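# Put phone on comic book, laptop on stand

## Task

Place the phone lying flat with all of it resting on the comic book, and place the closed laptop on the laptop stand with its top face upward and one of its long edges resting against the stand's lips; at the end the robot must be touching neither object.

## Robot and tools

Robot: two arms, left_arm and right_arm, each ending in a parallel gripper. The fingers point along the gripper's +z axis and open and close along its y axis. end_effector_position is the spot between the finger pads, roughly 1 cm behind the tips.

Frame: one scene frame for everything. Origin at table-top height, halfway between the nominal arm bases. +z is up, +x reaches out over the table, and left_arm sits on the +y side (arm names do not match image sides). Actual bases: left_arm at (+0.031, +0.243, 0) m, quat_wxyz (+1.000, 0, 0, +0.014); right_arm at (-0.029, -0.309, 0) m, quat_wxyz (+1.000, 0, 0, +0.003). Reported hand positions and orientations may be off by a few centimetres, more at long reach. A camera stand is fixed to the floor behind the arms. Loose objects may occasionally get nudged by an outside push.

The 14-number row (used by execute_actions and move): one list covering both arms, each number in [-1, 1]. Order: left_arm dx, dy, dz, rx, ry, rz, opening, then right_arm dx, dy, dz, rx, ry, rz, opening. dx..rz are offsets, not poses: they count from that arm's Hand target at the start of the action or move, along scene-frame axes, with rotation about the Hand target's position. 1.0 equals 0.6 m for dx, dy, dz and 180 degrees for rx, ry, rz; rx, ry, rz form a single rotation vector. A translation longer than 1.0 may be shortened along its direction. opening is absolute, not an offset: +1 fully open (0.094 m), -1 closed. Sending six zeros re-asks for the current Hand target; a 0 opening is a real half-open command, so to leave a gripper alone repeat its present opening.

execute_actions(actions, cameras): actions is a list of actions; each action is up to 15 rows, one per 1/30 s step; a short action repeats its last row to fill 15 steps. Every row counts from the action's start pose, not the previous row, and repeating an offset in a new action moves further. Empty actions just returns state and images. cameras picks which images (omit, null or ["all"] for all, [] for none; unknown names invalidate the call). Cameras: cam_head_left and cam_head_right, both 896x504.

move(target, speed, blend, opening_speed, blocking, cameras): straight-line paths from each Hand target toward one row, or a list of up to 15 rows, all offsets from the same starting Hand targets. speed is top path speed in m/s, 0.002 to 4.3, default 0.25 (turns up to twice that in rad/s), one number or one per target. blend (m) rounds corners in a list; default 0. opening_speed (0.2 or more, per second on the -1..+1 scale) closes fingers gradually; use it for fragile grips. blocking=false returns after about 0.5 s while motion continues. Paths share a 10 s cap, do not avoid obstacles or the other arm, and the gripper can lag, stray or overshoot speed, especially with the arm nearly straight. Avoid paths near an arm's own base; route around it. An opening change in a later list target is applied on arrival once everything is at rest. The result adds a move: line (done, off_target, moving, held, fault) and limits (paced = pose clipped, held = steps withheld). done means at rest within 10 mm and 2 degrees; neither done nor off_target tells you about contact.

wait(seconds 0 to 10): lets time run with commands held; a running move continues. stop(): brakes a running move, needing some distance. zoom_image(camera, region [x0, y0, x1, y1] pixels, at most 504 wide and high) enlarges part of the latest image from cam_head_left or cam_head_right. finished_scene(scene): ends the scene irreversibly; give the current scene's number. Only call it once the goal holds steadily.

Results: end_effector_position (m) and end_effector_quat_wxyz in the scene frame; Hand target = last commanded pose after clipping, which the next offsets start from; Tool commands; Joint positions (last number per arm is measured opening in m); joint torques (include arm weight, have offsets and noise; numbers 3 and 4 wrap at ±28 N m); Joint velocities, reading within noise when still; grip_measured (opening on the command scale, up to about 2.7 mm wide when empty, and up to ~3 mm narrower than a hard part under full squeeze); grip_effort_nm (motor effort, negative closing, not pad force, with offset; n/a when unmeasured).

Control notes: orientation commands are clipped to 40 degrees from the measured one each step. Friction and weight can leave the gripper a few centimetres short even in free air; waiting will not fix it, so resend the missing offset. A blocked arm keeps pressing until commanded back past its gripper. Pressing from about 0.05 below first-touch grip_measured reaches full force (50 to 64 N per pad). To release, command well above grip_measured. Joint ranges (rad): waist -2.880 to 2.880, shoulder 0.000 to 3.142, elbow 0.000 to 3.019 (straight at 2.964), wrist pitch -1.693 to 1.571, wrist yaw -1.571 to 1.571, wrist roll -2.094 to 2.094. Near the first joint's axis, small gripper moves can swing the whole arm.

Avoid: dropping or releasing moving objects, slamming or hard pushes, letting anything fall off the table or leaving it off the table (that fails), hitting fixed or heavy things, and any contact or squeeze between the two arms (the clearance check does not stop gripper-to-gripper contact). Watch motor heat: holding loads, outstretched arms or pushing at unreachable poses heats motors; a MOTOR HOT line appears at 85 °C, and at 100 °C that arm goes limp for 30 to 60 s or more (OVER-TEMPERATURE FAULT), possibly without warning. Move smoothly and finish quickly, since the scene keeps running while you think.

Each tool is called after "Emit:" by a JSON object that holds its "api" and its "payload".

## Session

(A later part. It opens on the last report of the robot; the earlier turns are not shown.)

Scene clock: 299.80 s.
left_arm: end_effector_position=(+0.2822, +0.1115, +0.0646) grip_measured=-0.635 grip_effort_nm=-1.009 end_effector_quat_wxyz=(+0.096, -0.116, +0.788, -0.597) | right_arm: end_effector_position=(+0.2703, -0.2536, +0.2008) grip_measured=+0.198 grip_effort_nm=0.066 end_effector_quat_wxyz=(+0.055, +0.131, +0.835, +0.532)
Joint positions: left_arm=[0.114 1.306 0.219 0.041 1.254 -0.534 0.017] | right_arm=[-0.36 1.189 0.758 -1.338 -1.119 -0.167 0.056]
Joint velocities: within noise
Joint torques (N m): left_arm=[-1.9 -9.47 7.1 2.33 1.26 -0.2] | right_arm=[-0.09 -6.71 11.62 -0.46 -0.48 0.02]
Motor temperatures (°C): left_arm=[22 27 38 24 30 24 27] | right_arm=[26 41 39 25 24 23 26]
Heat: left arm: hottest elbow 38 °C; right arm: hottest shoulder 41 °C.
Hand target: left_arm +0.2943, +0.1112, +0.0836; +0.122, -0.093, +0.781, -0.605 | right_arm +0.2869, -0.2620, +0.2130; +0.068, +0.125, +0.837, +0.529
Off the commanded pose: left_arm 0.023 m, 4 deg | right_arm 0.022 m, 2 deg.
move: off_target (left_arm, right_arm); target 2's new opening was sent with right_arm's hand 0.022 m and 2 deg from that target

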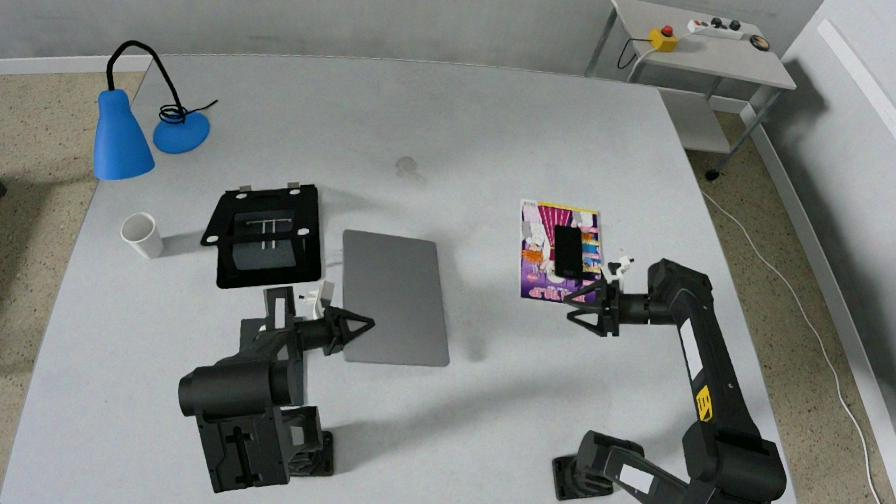

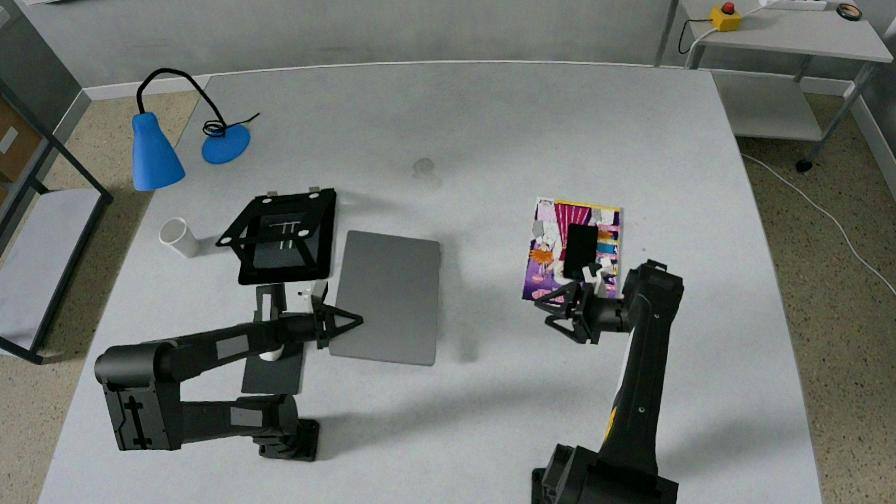

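Emit:
{"api": "move", "payload": {"target": [[0.04,-0.12,0.01,0,0,0.25,-0.92,0,-0.15,0,0,0,0,0.2],[0.08,-0.25,0.01,0,0,0.528,-0.92,0,-0.17,0,0,0,0,0.2]], "speed": 0.25}}

Scene clock: 307.80 s.
left_arm: end_effector_position=(+0.3329, -0.0139, +0.0601) grip_measured=-0.635 grip_effort_nm=-1.004 end_effector_quat_wxyz=(+0.551, -0.553, +0.521, -0.345) | right_arm: end_effector_position=(+0.2750, -0.3501, +0.2047) grip_measured=+0.199 grip_effort_nm=0.066 end_effector_quat_wxyz=(+0.075, +0.139, +0.841, +0.517)
Joint positions: left_arm=[-1.173 1.713 0.496 0.47 -1.34 -2.107 0.017] | right_arm=[-0.637 1.375 0.917 -1.67 -1.007 -0.615 0.056]
Joint velocities: within noise
Joint torques (N m): left_arm=[-2.08 -13.16 10.32 1.69 -2.3 0.08] | right_arm=[-0.38 -9.05 10.7 -1.09 -0.38 0.02]
Motor temperatures (°C): left_arm=[22 27 38 24 30 24 28] | right_arm=[26 41 40 25 25 23 26]
Heat: left arm: hottest elbow 38 °C; right arm: hottest shoulder 41 °C.
Hand target: left_arm +0.3424, -0.0388, +0.0897; +0.529, -0.639, +0.459, -0.319 | right_arm +0.2869, -0.3641, +0.2130; +0.068, +0.125, +0.837, +0.529
Off the commanded pose: left_arm 0.040 m, 13 deg | right_arm 0.020 m, 2 deg.
joint sent to its limit (left arm) — joint 6 (wrist roll), lower limit. The joint targets are off in orientation, not in position.
joint sent to its limit (right arm) — joint 4 (wrist pitch), lower limit. The joint targets are off in orientation, not in position.
move: off_target (left_arm, right_arm)

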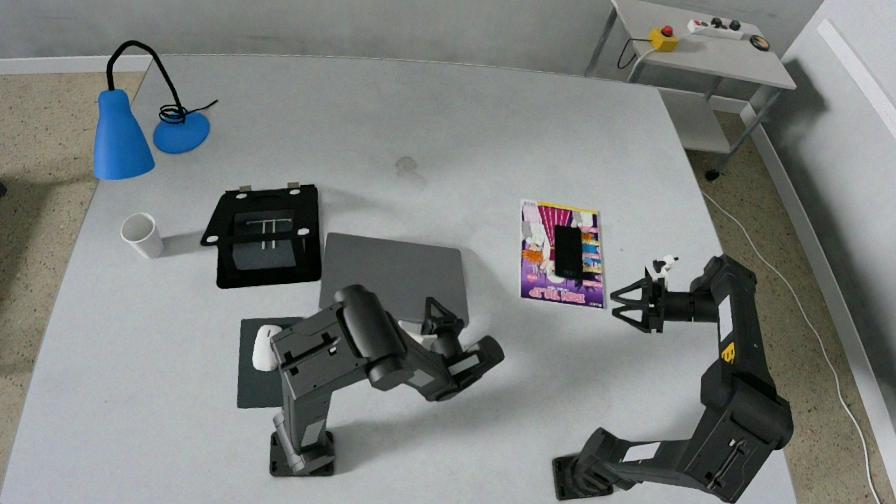

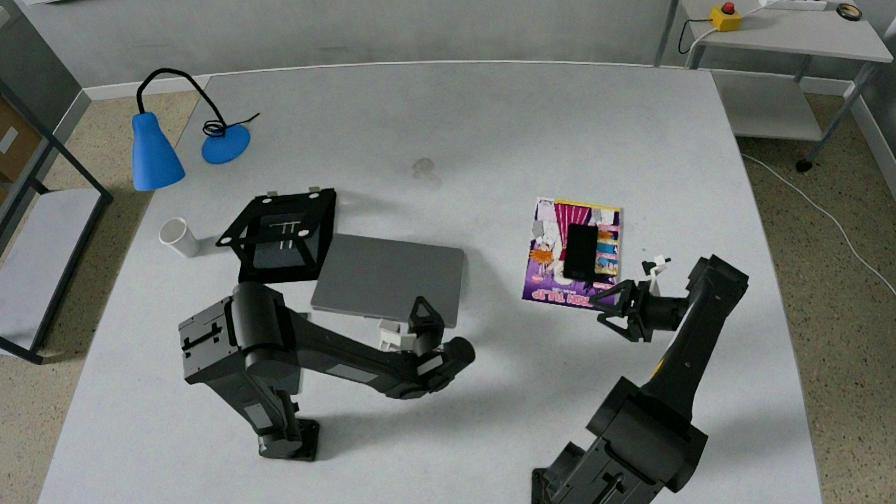

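Emit:
{"api": "move", "payload": {"target": [0.03,-0.03,0.05,0,-0.07,0,-0.92,0,0,0,0,0,0,0.2], "speed": 0.1}}

Emit:
{"api": "zoom_image", "payload": {"camera": "cam_head_right", "region": [275, 200, 525, 380]}}

Scene clock: 319.17 s.
left_arm: end_effector_position=(+0.3456, -0.0335, +0.0766) grip_measured=-0.635 grip_effort_nm=-1.009 end_effector_quat_wxyz=(+0.584, -0.566, +0.464, -0.353) | right_arm: end_effector_position=(+0.2750, -0.3501, +0.2047) grip_measured=+0.199 grip_effort_nm=0.066 end_effector_quat_wxyz=(+0.075, +0.139, +0.841, +0.517)
Joint positions: left_arm=[-1.173 1.77 0.591 0.497 -1.46 -2.107 0.017] | right_arm=[-0.637 1.375 0.917 -1.67 -1.006 -0.615 0.056]
Joint velocities: within noise
Joint torques (N m): left_arm=[-1.08 -16.56 11.73 2.25 -2.6 0.07] | right_arm=[-0.32 -9.17 10.69 -1.07 -0.39 0.02]
Motor temperatures (°C): left_arm=[22 28 38 24 34 24 28] | right_arm=[26 41 43 25 25 23 25]
Heat: left arm: hottest elbow 38 °C; right arm: hottest elbow 43 °C.
Hand target: left_arm +0.3604, -0.0567, +0.1197; +0.576, -0.600, +0.398, -0.387 | right_arm +0.2869, -0.3641, +0.2129; +0.068, +0.125, +0.837, +0.529
Off the commanded pose: left_arm 0.051 m, 9 deg | right_arm 0.020 m, 2 deg.
joint sent to its limit (left arm) — joint 6 (wrist roll), lower limit. The joint targets are off in position, not in orientation.
joint sent to its limit (right arm) — joint 4 (wrist pitch), lower limit. The joint targets are off in orientation, not in position.
move: off_target (left_arm, right_arm)

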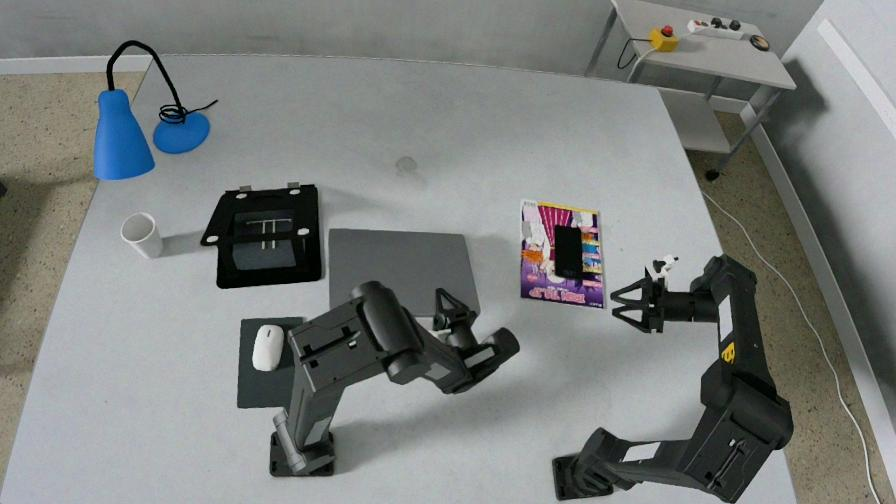

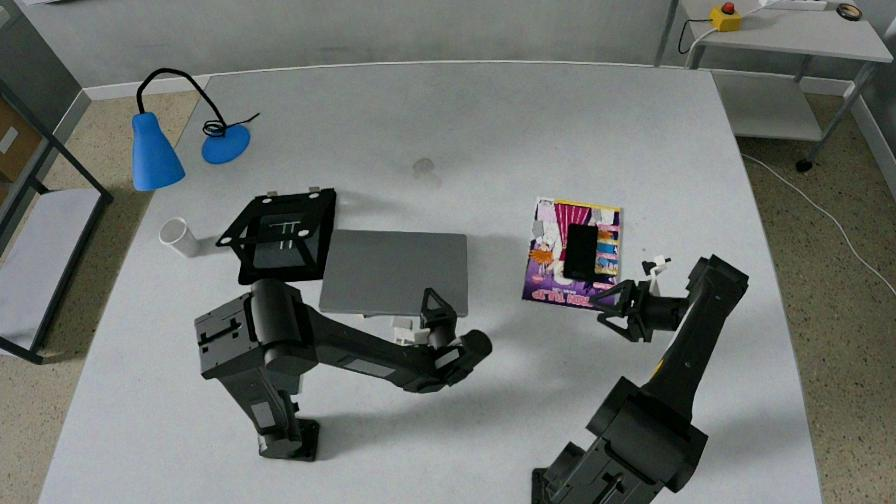

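Scaled by 2.016.

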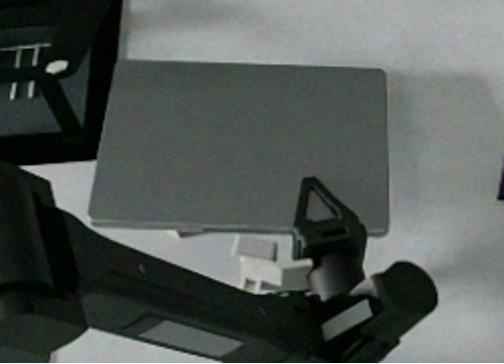

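Emit:
{"api": "move", "payload": {"target": [[0,0,0,0,0,0,-0.92,0.222,0.1,-0.08,0.055,0,0.089,0.2],[0,0,0,0,0,0,-0.92,0.222,0.3,-0.247,0.055,0,0.089,0.2]], "speed": 0.25}}

Emit:
{"api": "zoom_image", "payload": {"camera": "cam_head_left", "region": [305, 200, 605, 380]}}

Emit:
{"api": "zoom_image", "payload": {"camera": "cam_head_right", "region": [305, 200, 605, 380]}}

Scene clock: 330.63 s.
left_arm: end_effector_position=(+0.3457, -0.0337, +0.0768) grip_measured=-0.635 grip_effort_nm=-1.004 end_effector_quat_wxyz=(+0.583, -0.566, +0.462, -0.354) | right_arm: end_effector_position=(+0.4250, -0.1876, +0.0681) grip_measured=+0.199 grip_effort_nm=0.066 end_effector_quat_wxyz=(-0.011, +0.011, +0.797, +0.603)
Joint positions: left_arm=[-1.173 1.77 0.591 0.501 -1.46 -2.107 0.017] | right_arm=[-0.104 1.931 1.122 -1.115 -1.277 -0.334 0.056]
Joint velocities: within noise
Joint torques (N m): left_arm=[-1.26 -16.15 11.78 2.04 -2.6 0.08] | right_arm=[1.03 -19.08 4.6 -0.06 -0.55 0.16]
Motor temperatures (°C): left_arm=[22 28 38 24 37 24 28] | right_arm=[26 41 44 25 25 23 25]
Heat: left arm: hottest elbow 38 °C; right arm: hottest elbow 44 °C.
Hand target: left_arm +0.3604, -0.0567, +0.1197; +0.576, -0.600, +0.398, -0.387 | right_arm +0.4202, -0.1842, +0.0649; -0.017, +0.013, +0.798, +0.603
Off the commanded pose: left_arm 0.051 m, 9 deg | right_arm 0.007 m, 1 deg.
joint sent to its limit (left arm) — joint 6 (wrist roll), lower limit. The joint targets are off in position, not in orientation.
move: off_target (left_arm)

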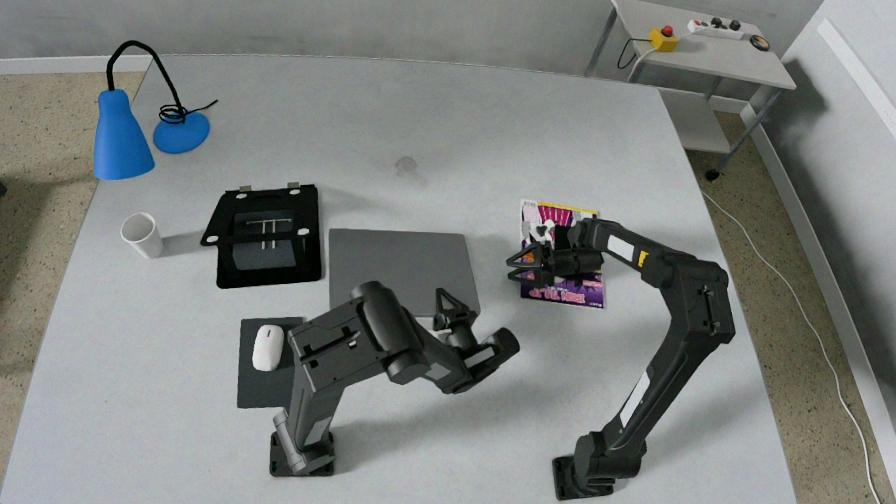

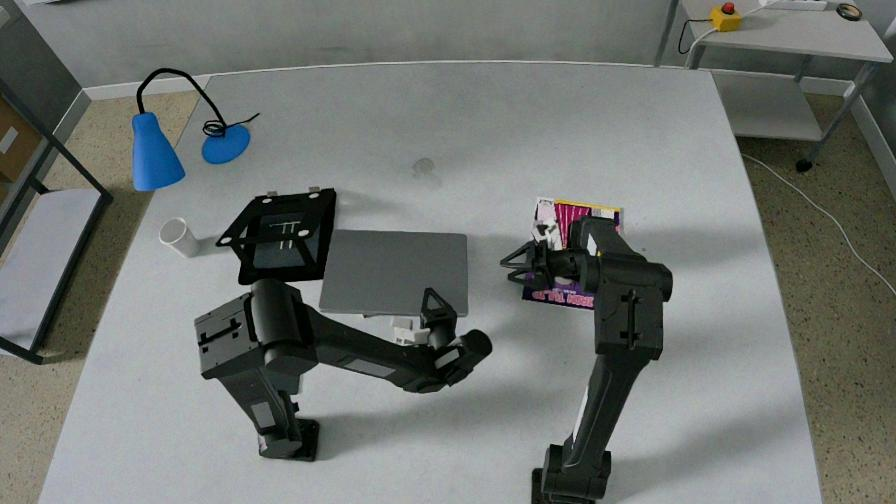

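Scaled by 1.680.

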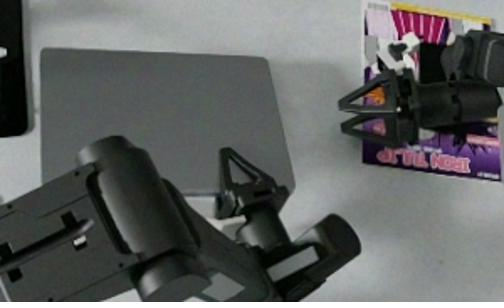

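Scaled by 1.680.

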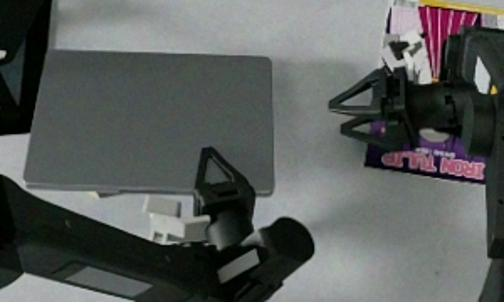

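Emit:
{"api": "move", "payload": {"target": [[0,0,0,0,0,0,-0.92,0,0.23,0,0,0,0,0.2]], "speed": 0.12}}

Emit:
{"api": "zoom_image", "payload": {"camera": "cam_head_left", "region": [305, 200, 605, 380]}}

Emit:
{"api": "zoom_image", "payload": {"camera": "cam_head_right", "region": [305, 200, 605, 380]}}

Scene clock: 335.63 s.
left_arm: end_effector_position=(+0.3457, -0.0337, +0.0768) grip_measured=-0.635 grip_effort_nm=-1.009 end_effector_quat_wxyz=(+0.583, -0.566, +0.462, -0.354) | right_arm: end_effector_position=(+0.4249, -0.0494, +0.0606) grip_measured=+0.199 grip_effort_nm=0.071 end_effector_quat_wxyz=(-0.019, +0.017, +0.798, +0.602)
Joint positions: left_arm=[-1.173 1.77 0.591 0.501 -1.46 -2.107 0.017] | right_arm=[0.196 1.856 0.932 -0.06 -1.235 0.667 0.056]
Joint velocities: within noise
Joint torques (N m): left_arm=[-0.85 -15.5 11.88 1.99 -2.6 0.05] | right_arm=[1.14 -19.66 4.97 1.42 -0.4 0.18]
Motor temperatures (°C): left_arm=[22 28 39 24 38 24 28] | right_arm=[26 41 43 25 25 23 25]
Heat: left arm: hottest elbow 39 °C; right arm: hottest elbow 43 °C.
Hand target: left_arm +0.3604, -0.0567, +0.1197; +0.576, -0.600, +0.398, -0.387 | right_arm +0.4201, -0.0461, +0.0648; -0.017, +0.013, +0.798, +0.603
Off the commanded pose: left_arm 0.051 m, 9 deg | right_arm 0.007 m, 1 deg.
joint sent to its limit (left arm) — joint 6 (wrist roll), lower limit. The joint targets are off in position, not in orientation.
move: off_target (left_arm)

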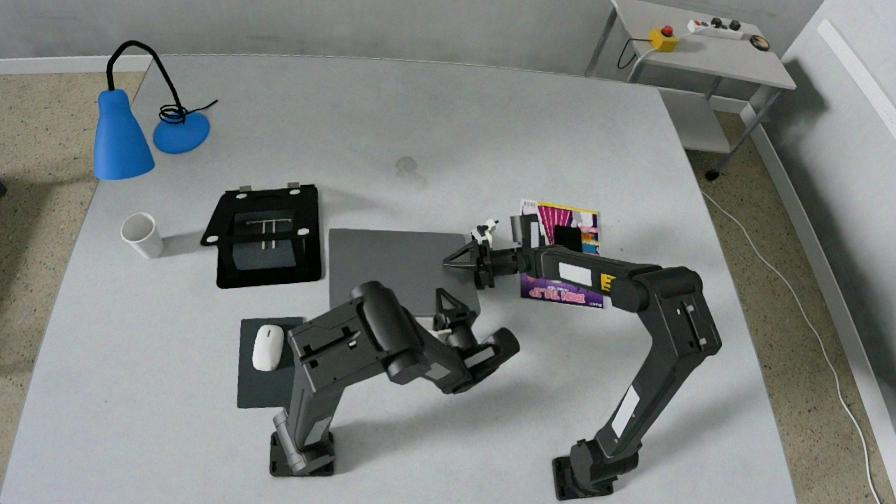

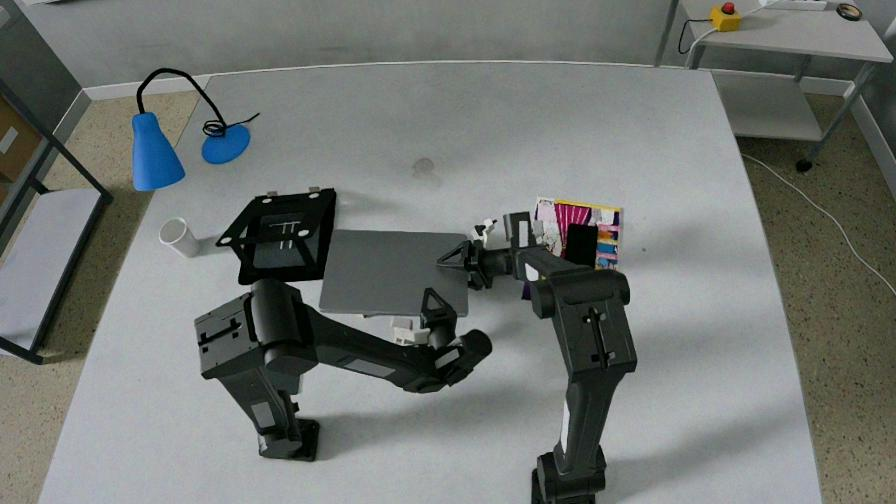

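Scaled by 1.680.

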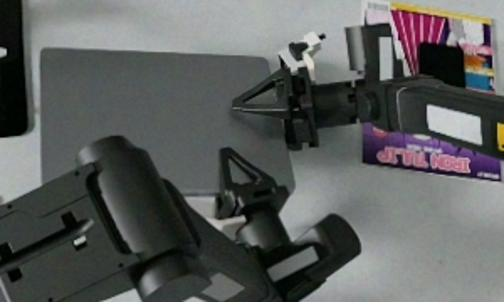

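Scaled by 1.680.

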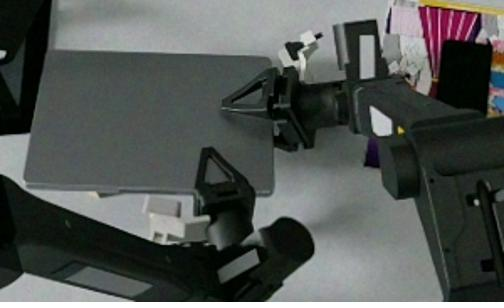

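Emit:
{"api": "move", "payload": {"target": [0,0,0,0,0,0,-0.92,0,0,0,0,0,0,-0.92], "speed": 0.1, "opening_speed": 0.7, "cameras": []}}

Scene clock: 338.93 s.
left_arm: end_effector_position=(+0.3468, -0.0353, +0.0815) grip_measured=-0.619 grip_effort_nm=-1.009 end_effector_quat_wxyz=(+0.580, -0.575, +0.447, -0.367) | right_arm: end_effector_position=(+0.4267, -0.0507, +0.0700) grip_measured=-0.442 grip_effort_nm=-1.038 end_effector_quat_wxyz=(-0.015, +0.009, +0.790, +0.613)
Joint positions: left_arm=[-1.173 1.77 0.594 0.54 -1.471 -2.107 0.018] | right_arm=[0.19 1.847 0.932 -0.038 -1.262 0.677 0.026]
Joint velocities: within noise
Joint torques (N m): left_arm=[-1.08 -16.38 11.85 0.54 -2.12 0.1] | right_arm=[1.55 -18.96 4.97 0.73 0.49 0.08]
Motor temperatures (°C): left_arm=[22 28 39 24 38 24 28] | right_arm=[26 41 43 25 25 23 25]
Heat: left arm: hottest elbow 39 °C; right arm: hottest elbow 43 °C.
Hand target: left_arm +0.3604, -0.0568, +0.1198; +0.576, -0.600, +0.398, -0.387 | right_arm +0.4202, -0.0461, +0.0649; -0.017, +0.012, +0.798, +0.603
Off the commanded pose: left_arm 0.046 m, 7 deg | right_arm 0.010 m, 2 deg.
joint sent to its limit (left arm) — joint 6 (wrist roll), lower limit. The joint targets still meet the commanded pose.
move: off_target (left_arm)
No camera images: "cameras" was empty.

Emit:
{"api": "move", "payload": {"target": [0,0,0,0,0,0,-0.92,0,0,0.05,0.1,0,0,-0.92], "speed": 0.1}}

Emit:
{"api": "zoom_image", "payload": {"camera": "cam_head_right", "region": [275, 200, 525, 380]}}

Scene clock: 344.37 s.
left_arm: end_effector_position=(+0.3478, -0.0364, +0.0907) grip_measured=-0.629 grip_effort_nm=-1.009 end_effector_quat_wxyz=(+0.585, -0.579, +0.431, -0.370) | right_arm: end_effector_position=(+0.4246, -0.0537, +0.0833) grip_measured=-0.660 grip_effort_nm=-1.038 end_effector_quat_wxyz=(-0.016, +0.024, +0.700, +0.714)
Joint positions: left_arm=[-1.173 1.759 0.606 0.54 -1.498 -2.107 0.017] | right_arm=[0.175 2.059 0.823 1.341 -1.378 1.73 0.016]
Joint velocities: within noise
Joint torques (N m): left_arm=[-0.67 -15.33 11.19 0.46 -1.2 0.05] | right_arm=[1.67 -19.84 3.9 2.47 -0.13 0.45]
Motor temperatures (°C): left_arm=[22 28 39 24 37 24 28] | right_arm=[26 42 42 25 25 23 26]
Heat: left arm: hottest elbow 39 °C; right arm: hottest shoulder 42 °C.
Hand target: left_arm +0.3603, -0.0568, +0.1197; +0.576, -0.600, +0.398, -0.387 | right_arm +0.4202, -0.0460, +0.0949; -0.018, +0.010, +0.693, +0.720
Off the commanded pose: left_arm 0.038 m, 5 deg | right_arm 0.015 m, 2 deg.
joint sent to its limit (left arm) — joint 6 (wrist roll), lower limit. The joint targets still meet the commanded pose.
move: off_target (left_arm, right_arm)

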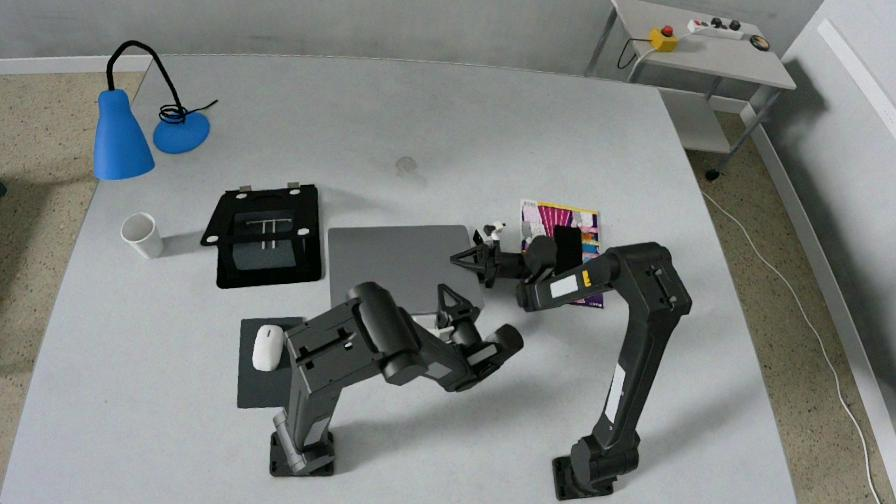

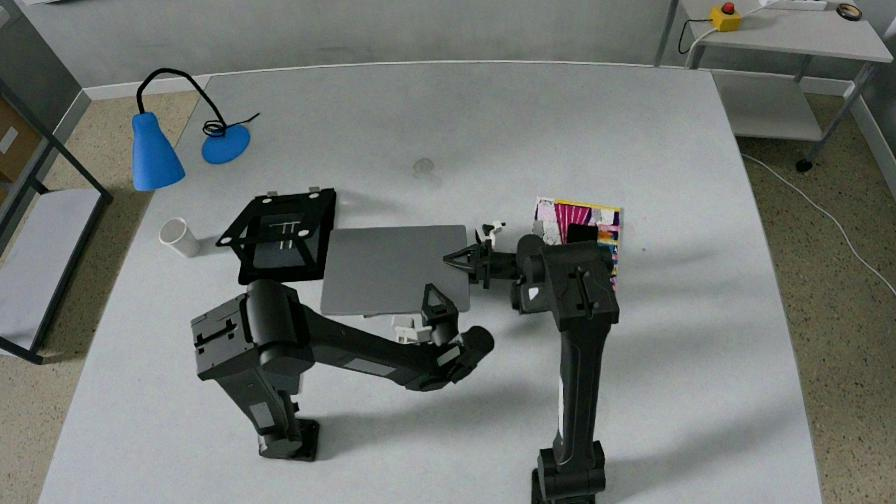

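Scaled by 2.016.

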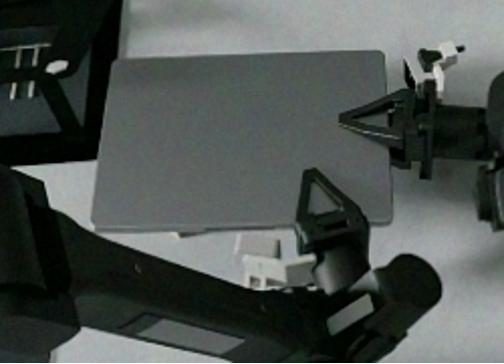

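Emit:
{"api": "move", "payload": {"target": [-0.02,0.033,0.22,0,0,0,-0.92,0,0,0.26,0,0,0,-0.92], "speed": 0.15}}

Scene clock: 357.50 s.
left_arm: end_effector_position=(+0.3405, -0.0264, +0.2109) grip_measured=-0.633 grip_effort_nm=-1.009 end_effector_quat_wxyz=(+0.574, -0.586, +0.421, -0.387) | right_arm: end_effector_position=(+0.4187, -0.0478, +0.2064) grip_measured=-0.663 grip_effort_nm=-1.038 end_effector_quat_wxyz=(-0.023, +0.026, +0.699, +0.714)
Joint positions: left_arm=[-1.179 1.377 0.637 0.18 -1.492 -2.1 0.017] | right_arm=[0.189 1.718 0.816 1.005 -1.37 1.742 0.016]
Joint velocities: within noise
Joint torques (N m): left_arm=[-0.73 -12.81 15.09 0.57 -1.65 0.63] | right_arm=[0.67 -22.3 8.87 1.01 -0.32 0.67]
Motor temperatures (°C): left_arm=[22 28 40 24 35 24 28] | right_arm=[26 43 41 25 24 23 27]
Heat: left arm: hottest elbow 40 °C; right arm: hottest shoulder 43 °C.
Hand target: left_arm +0.3484, -0.0371, +0.2517; +0.576, -0.600, +0.398, -0.387 | right_arm +0.4202, -0.0460, +0.2510; -0.018, +0.010, +0.693, +0.720
Off the commanded pose: left_arm 0.043 m, 3 deg | right_arm 0.044 m, 2 deg.
move: off_target (left_arm, right_arm)

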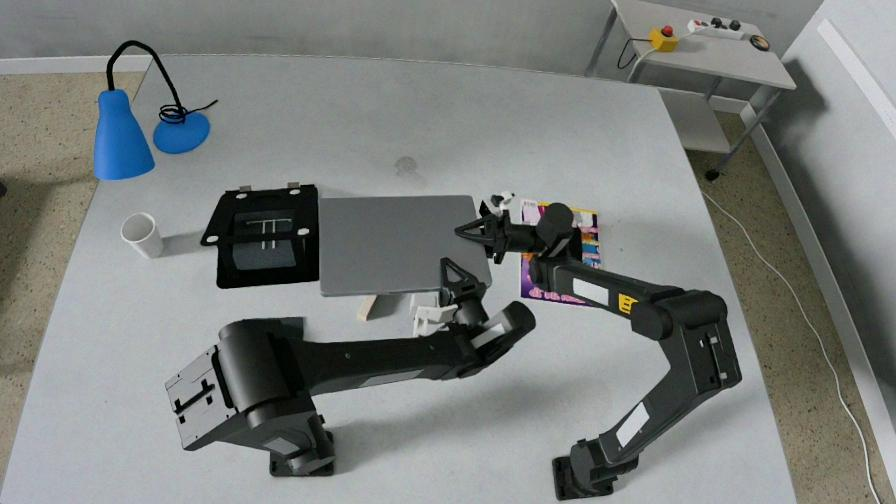

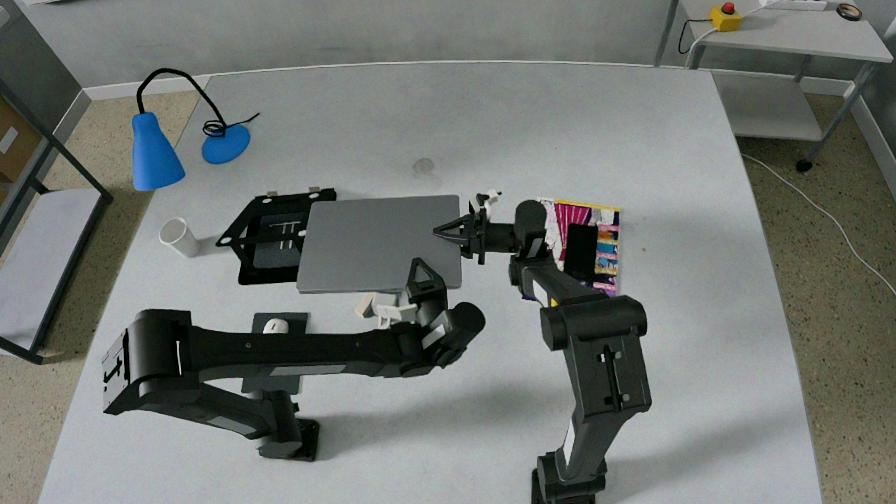

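Emit:
{"api": "move", "payload": {"target": [[0.08,0.25,0.01,0,0,0.008,-0.92,0.1,0.26,0.01,0,0,0.008,-0.92],[0.22,0.5,0.01,0,0,0.014,-0.92,0.23,0.51,0.01,0,0,0.014,-0.92]], "speed": 0.15, "blend": 0.03}}

Scene clock: 363.27 s.
left_arm: end_effector_position=(+0.4609, +0.2580, +0.1955) grip_measured=-0.633 grip_effort_nm=-1.009 end_effector_quat_wxyz=(-0.544, +0.639, -0.425, +0.338) | right_arm: end_effector_position=(+0.5338, +0.2442, +0.1918) grip_measured=-0.663 grip_effort_nm=-1.038 end_effector_quat_wxyz=(-0.077, +0.038, +0.716, +0.692)
Joint positions: left_arm=[-0.228 1.149 0.397 0.53 -0.616 -1.669 0.017] | right_arm=[0.581 2.167 1.602 0.507 -1.041 1.685 0.016]
Joint velocities: within noise
Joint torques (N m): left_arm=[0.85 -10.58 14.71 4.52 -0.5 0.69] | right_arm=[0.44 -28.1 16.47 1.7 0.06 -0.02]
Motor temperatures (°C): left_arm=[22 28 40 24 34 24 28] | right_arm=[26 44 42 25 24 23 27]
Heat: left arm: hottest elbow 40 °C; right arm: hottest shoulder 44 °C.
Hand target: left_arm +0.4803, +0.2629, +0.2577; -0.584, +0.609, -0.385, +0.374 | right_arm +0.5584, +0.2598, +0.2569; -0.034, -0.005, +0.693, +0.720
Off the commanded pose: left_arm 0.065 m, 8 deg | right_arm 0.071 m, 8 deg.
move: off_target (left_arm, right_arm)

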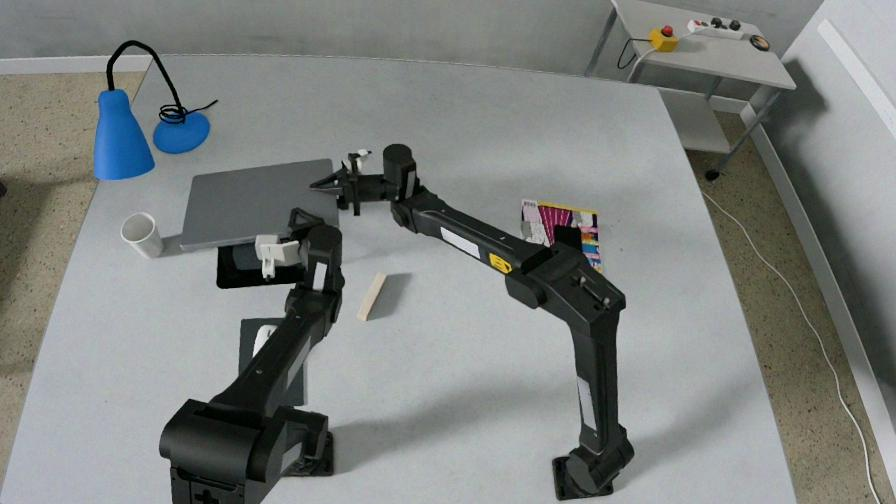

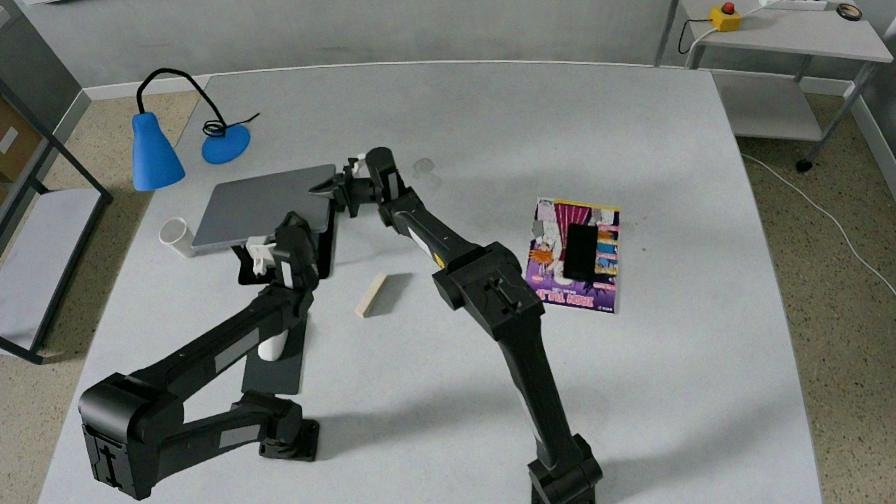

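Emit:
{"api": "move", "payload": {"target": [[0.075,0.033,0,0,0,-0.012,-0.92,0.075,0.033,0,0,0,-0.012,-0.92],[0.075,0.033,-0.06,0,0.08,-0.012,-0.92,0.075,0.033,-0.085,0,0.08,-0.012,-0.92]], "speed": 0.12}}

Emit:
{"api": "zoom_image", "payload": {"camera": "cam_head_left", "region": [160, 130, 410, 310]}}

Emit:
{"api": "zoom_image", "payload": {"camera": "cam_head_right", "region": [160, 130, 410, 310]}}

Scene clock: 375.67 s.
left_arm: end_effector_position=(+0.4939, +0.2832, +0.1583) grip_measured=-0.633 grip_effort_nm=-1.009 end_effector_quat_wxyz=(-0.485, +0.675, -0.484, +0.274) | right_arm: end_effector_position=(+0.5624, +0.2694, +0.1423) grip_measured=-0.663 grip_effort_nm=-1.038 end_effector_quat_wxyz=(-0.154, +0.122, +0.710, +0.676)
Joint positions: left_arm=[-0.113 1.251 0.519 0.291 -0.476 -1.676 0.017] | right_arm=[0.589 2.32 1.748 0.498 -1.029 1.901 0.016]
Joint velocities: within noise
Joint torques (N m): left_arm=[-1.14 -11.87 16.77 2.33 -0.47 0.68] | right_arm=[-0.62 -29.16 16.5 2.95 1 0.35]
Motor temperatures (°C): left_arm=[22 28 42 24 32 24 28] | right_arm=[26 47 49 25 24 23 27]
Heat: left arm: hottest elbow 42 °C; right arm: hottest elbow 49 °C.
Hand target: left_arm +0.5253, +0.2828, +0.2217; -0.524, +0.644, -0.466, +0.306 | right_arm +0.6033, +0.2796, +0.2060; -0.107, +0.098, +0.684, +0.715
Off the commanded pose: left_arm 0.071 m, 7 deg | right_arm 0.076 m, 8 deg.
move: off_target (left_arm, right_arm)

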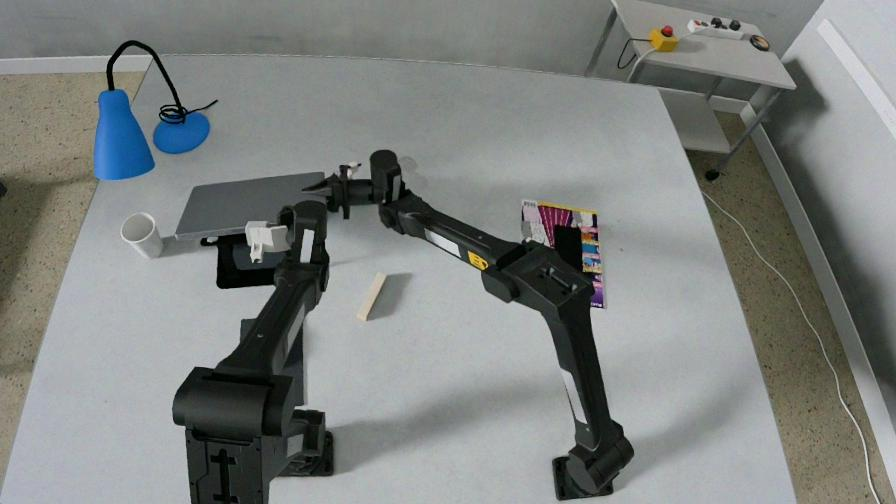

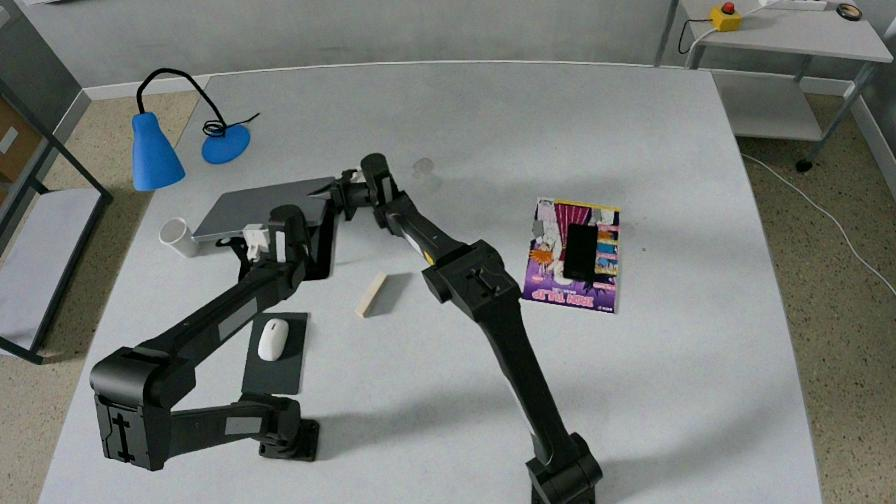

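Scaled by 2.016.

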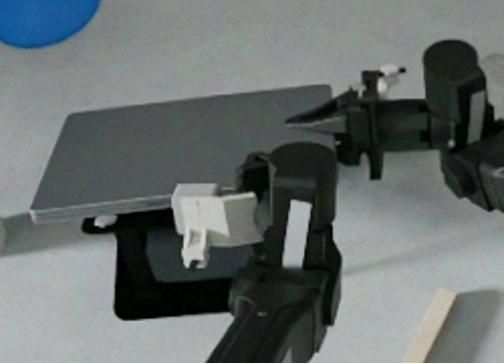

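Scaled by 2.016.

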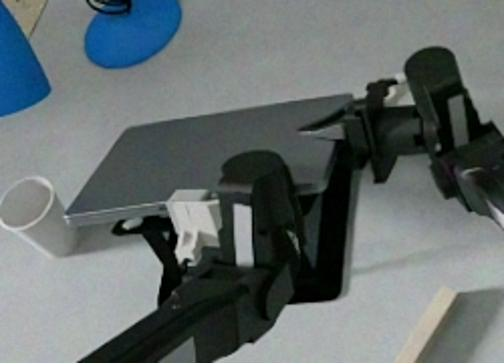

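Emit:
{"api": "move", "payload": {"target": [-0.0,0,-0.07,0,0.025,0,-0.92,0,0,-0.09,0,0.025,0,-0.92], "speed": 0.08}}

Emit:
{"api": "zoom_image", "payload": {"camera": "cam_head_left", "region": [160, 130, 410, 310]}}

Emit:
{"api": "zoom_image", "payload": {"camera": "cam_head_right", "region": [160, 130, 410, 310]}}

Scene clock: 383.63 s.
left_arm: end_effector_position=(+0.4997, +0.2838, +0.1541) grip_measured=-0.635 grip_effort_nm=-1.004 end_effector_quat_wxyz=(-0.485, +0.673, -0.491, +0.265) | right_arm: end_effector_position=(+0.5666, +0.2721, +0.1338) grip_measured=-0.663 grip_effort_nm=-1.043 end_effector_quat_wxyz=(-0.165, +0.127, +0.695, +0.688)
Joint positions: left_arm=[-0.111 1.277 0.534 0.29 -0.477 -1.661 0.017] | right_arm=[0.588 2.363 1.767 0.597 -1.032 1.988 0.016]
Joint velocities: within noise
Joint torques (N m): left_arm=[-1.85 -7.65 14.26 2.81 -0.11 0.5] | right_arm=[-0.38 -26.7 15.61 2.22 1.33 0.32]
Motor temperatures (°C): left_arm=[22 28 42 24 32 24 29] | right_arm=[26 49 52 25 25 23 27]
Heat: left arm: hottest elbow 42 °C; right arm: hottest elbow 52 °C.
Hand target: left_arm +0.5253, +0.2828, +0.1797; -0.506, +0.655, -0.486, +0.280 | right_arm +0.6032, +0.2797, +0.1518; -0.134, +0.126, +0.679, +0.711
Off the commanded pose: left_arm 0.036 m, 4 deg | right_arm 0.042 m, 5 deg.
move: off_target (left_arm, right_arm)

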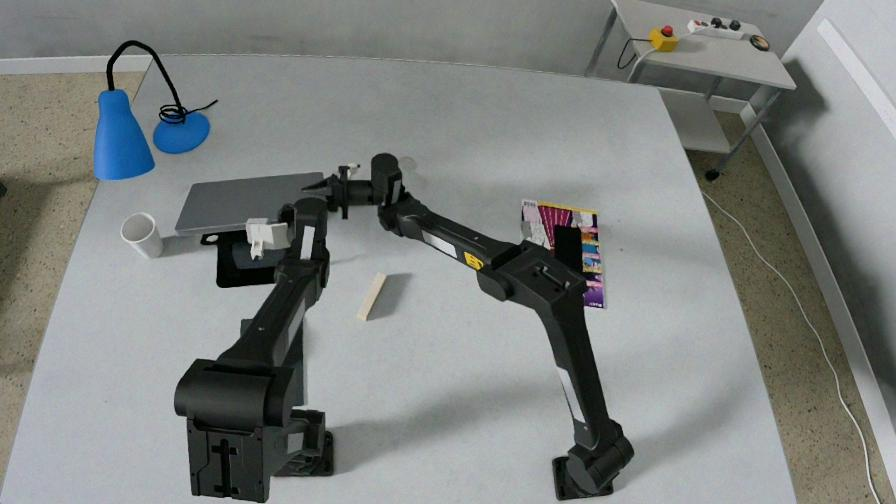

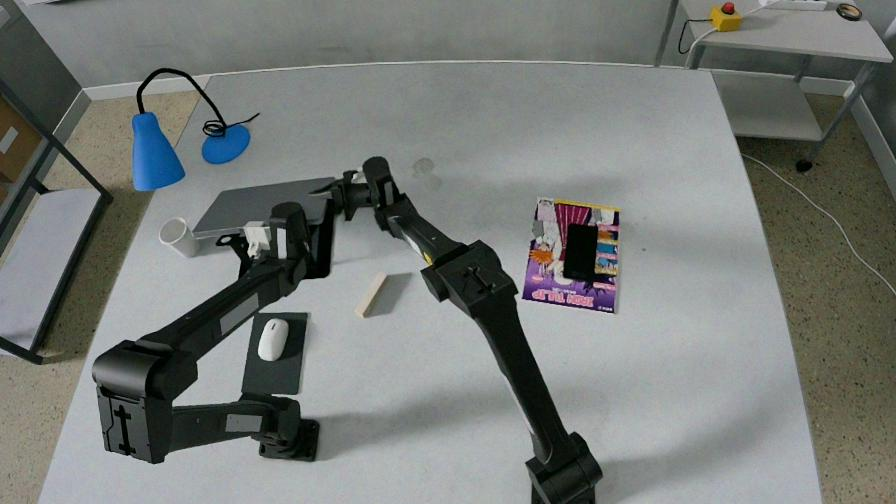

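Scaled by 2.016.

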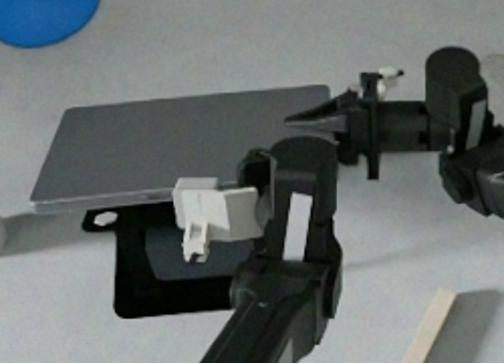

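Scaled by 2.016.

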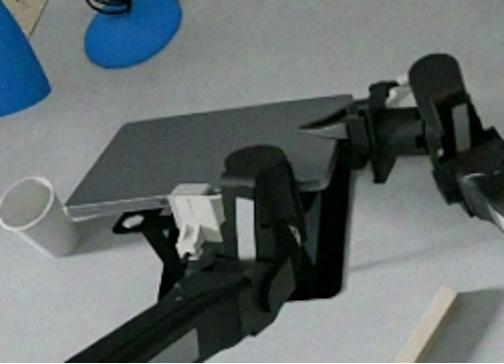

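Emit:
{"api": "move", "payload": {"target": [-0.0,0,-0.03,0,0.03,0,-0.92,0,0,-0.1,0,0.03,0,-0.92], "speed": 0.08}}

Emit:
{"api": "zoom_image", "payload": {"camera": "cam_head_left", "region": [160, 130, 410, 310]}}

Emit:
{"api": "zoom_image", "payload": {"camera": "cam_head_right", "region": [160, 130, 410, 310]}}

Scene clock: 392.17 s.
left_arm: end_effector_position=(+0.5054, +0.2846, +0.1508) grip_measured=-0.636 grip_effort_nm=-1.009 end_effector_quat_wxyz=(-0.475, +0.677, -0.506, +0.245) | right_arm: end_effector_position=(+0.5701, +0.2748, +0.1237) grip_measured=-0.663 grip_effort_nm=-1.038 end_effector_quat_wxyz=(-0.183, +0.136, +0.682, +0.695)
Joint positions: left_arm=[-0.108 1.291 0.571 0.217 -0.477 -1.653 0.017] | right_arm=[0.588 2.408 1.793 0.68 -1.036 2.082 0.016]
Joint velocities: within noise
Joint torques (N m): left_arm=[-1.9 -7 13.48 1.87 0.05 0.33] | right_arm=[-0.44 -22.48 13.78 1.7 1.72 0.1]
Motor temperatures (°C): left_arm=[22 28 43 24 31 24 29] | right_arm=[26 49 52 25 26 23 27]
Heat: left arm: hottest elbow 43 °C; right arm: hottest elbow 52 °C.
Hand target: left_arm +0.5253, +0.2828, +0.1617; -0.482, +0.668, -0.510, +0.249 | right_arm +0.6032, +0.2798, +0.0919; -0.166, +0.159, +0.672, +0.704
Off the commanded pose: left_arm 0.023 m, 1 deg | right_arm 0.046 m, 4 deg.
joint sent to its limit (right arm) — joint 6 (wrist roll), upper limit. The joint targets are off in position, not in orientation.
move: off_target (left_arm, right_arm)

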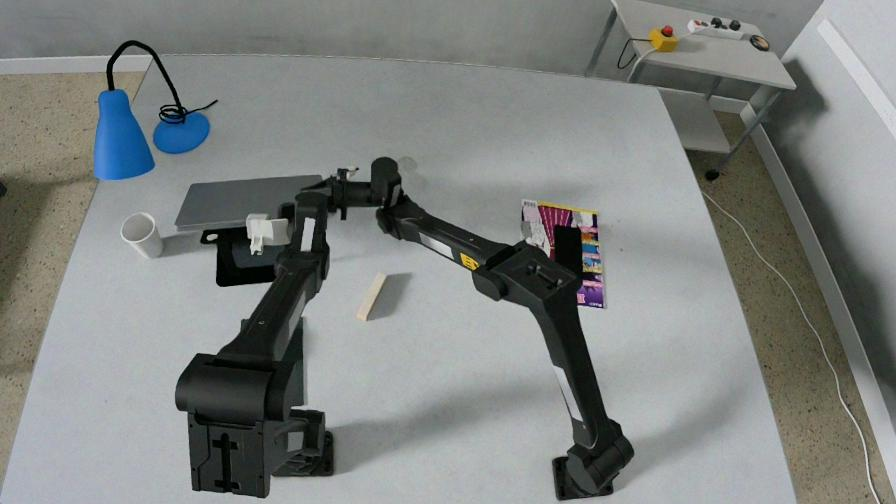

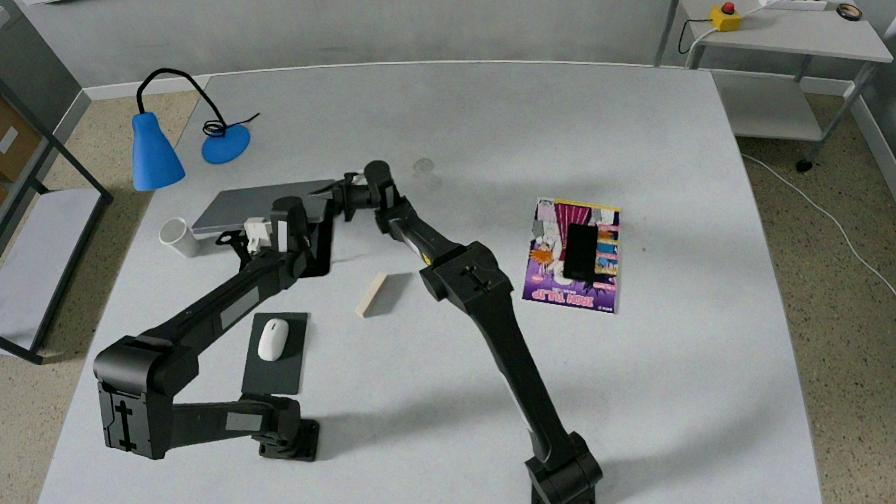

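Scaled by 2.016.

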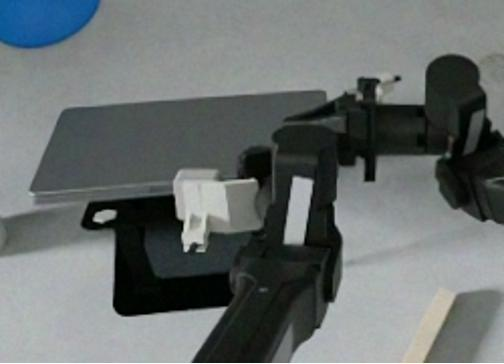

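Scaled by 2.016.

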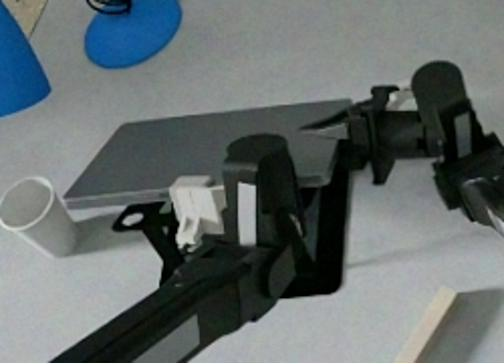

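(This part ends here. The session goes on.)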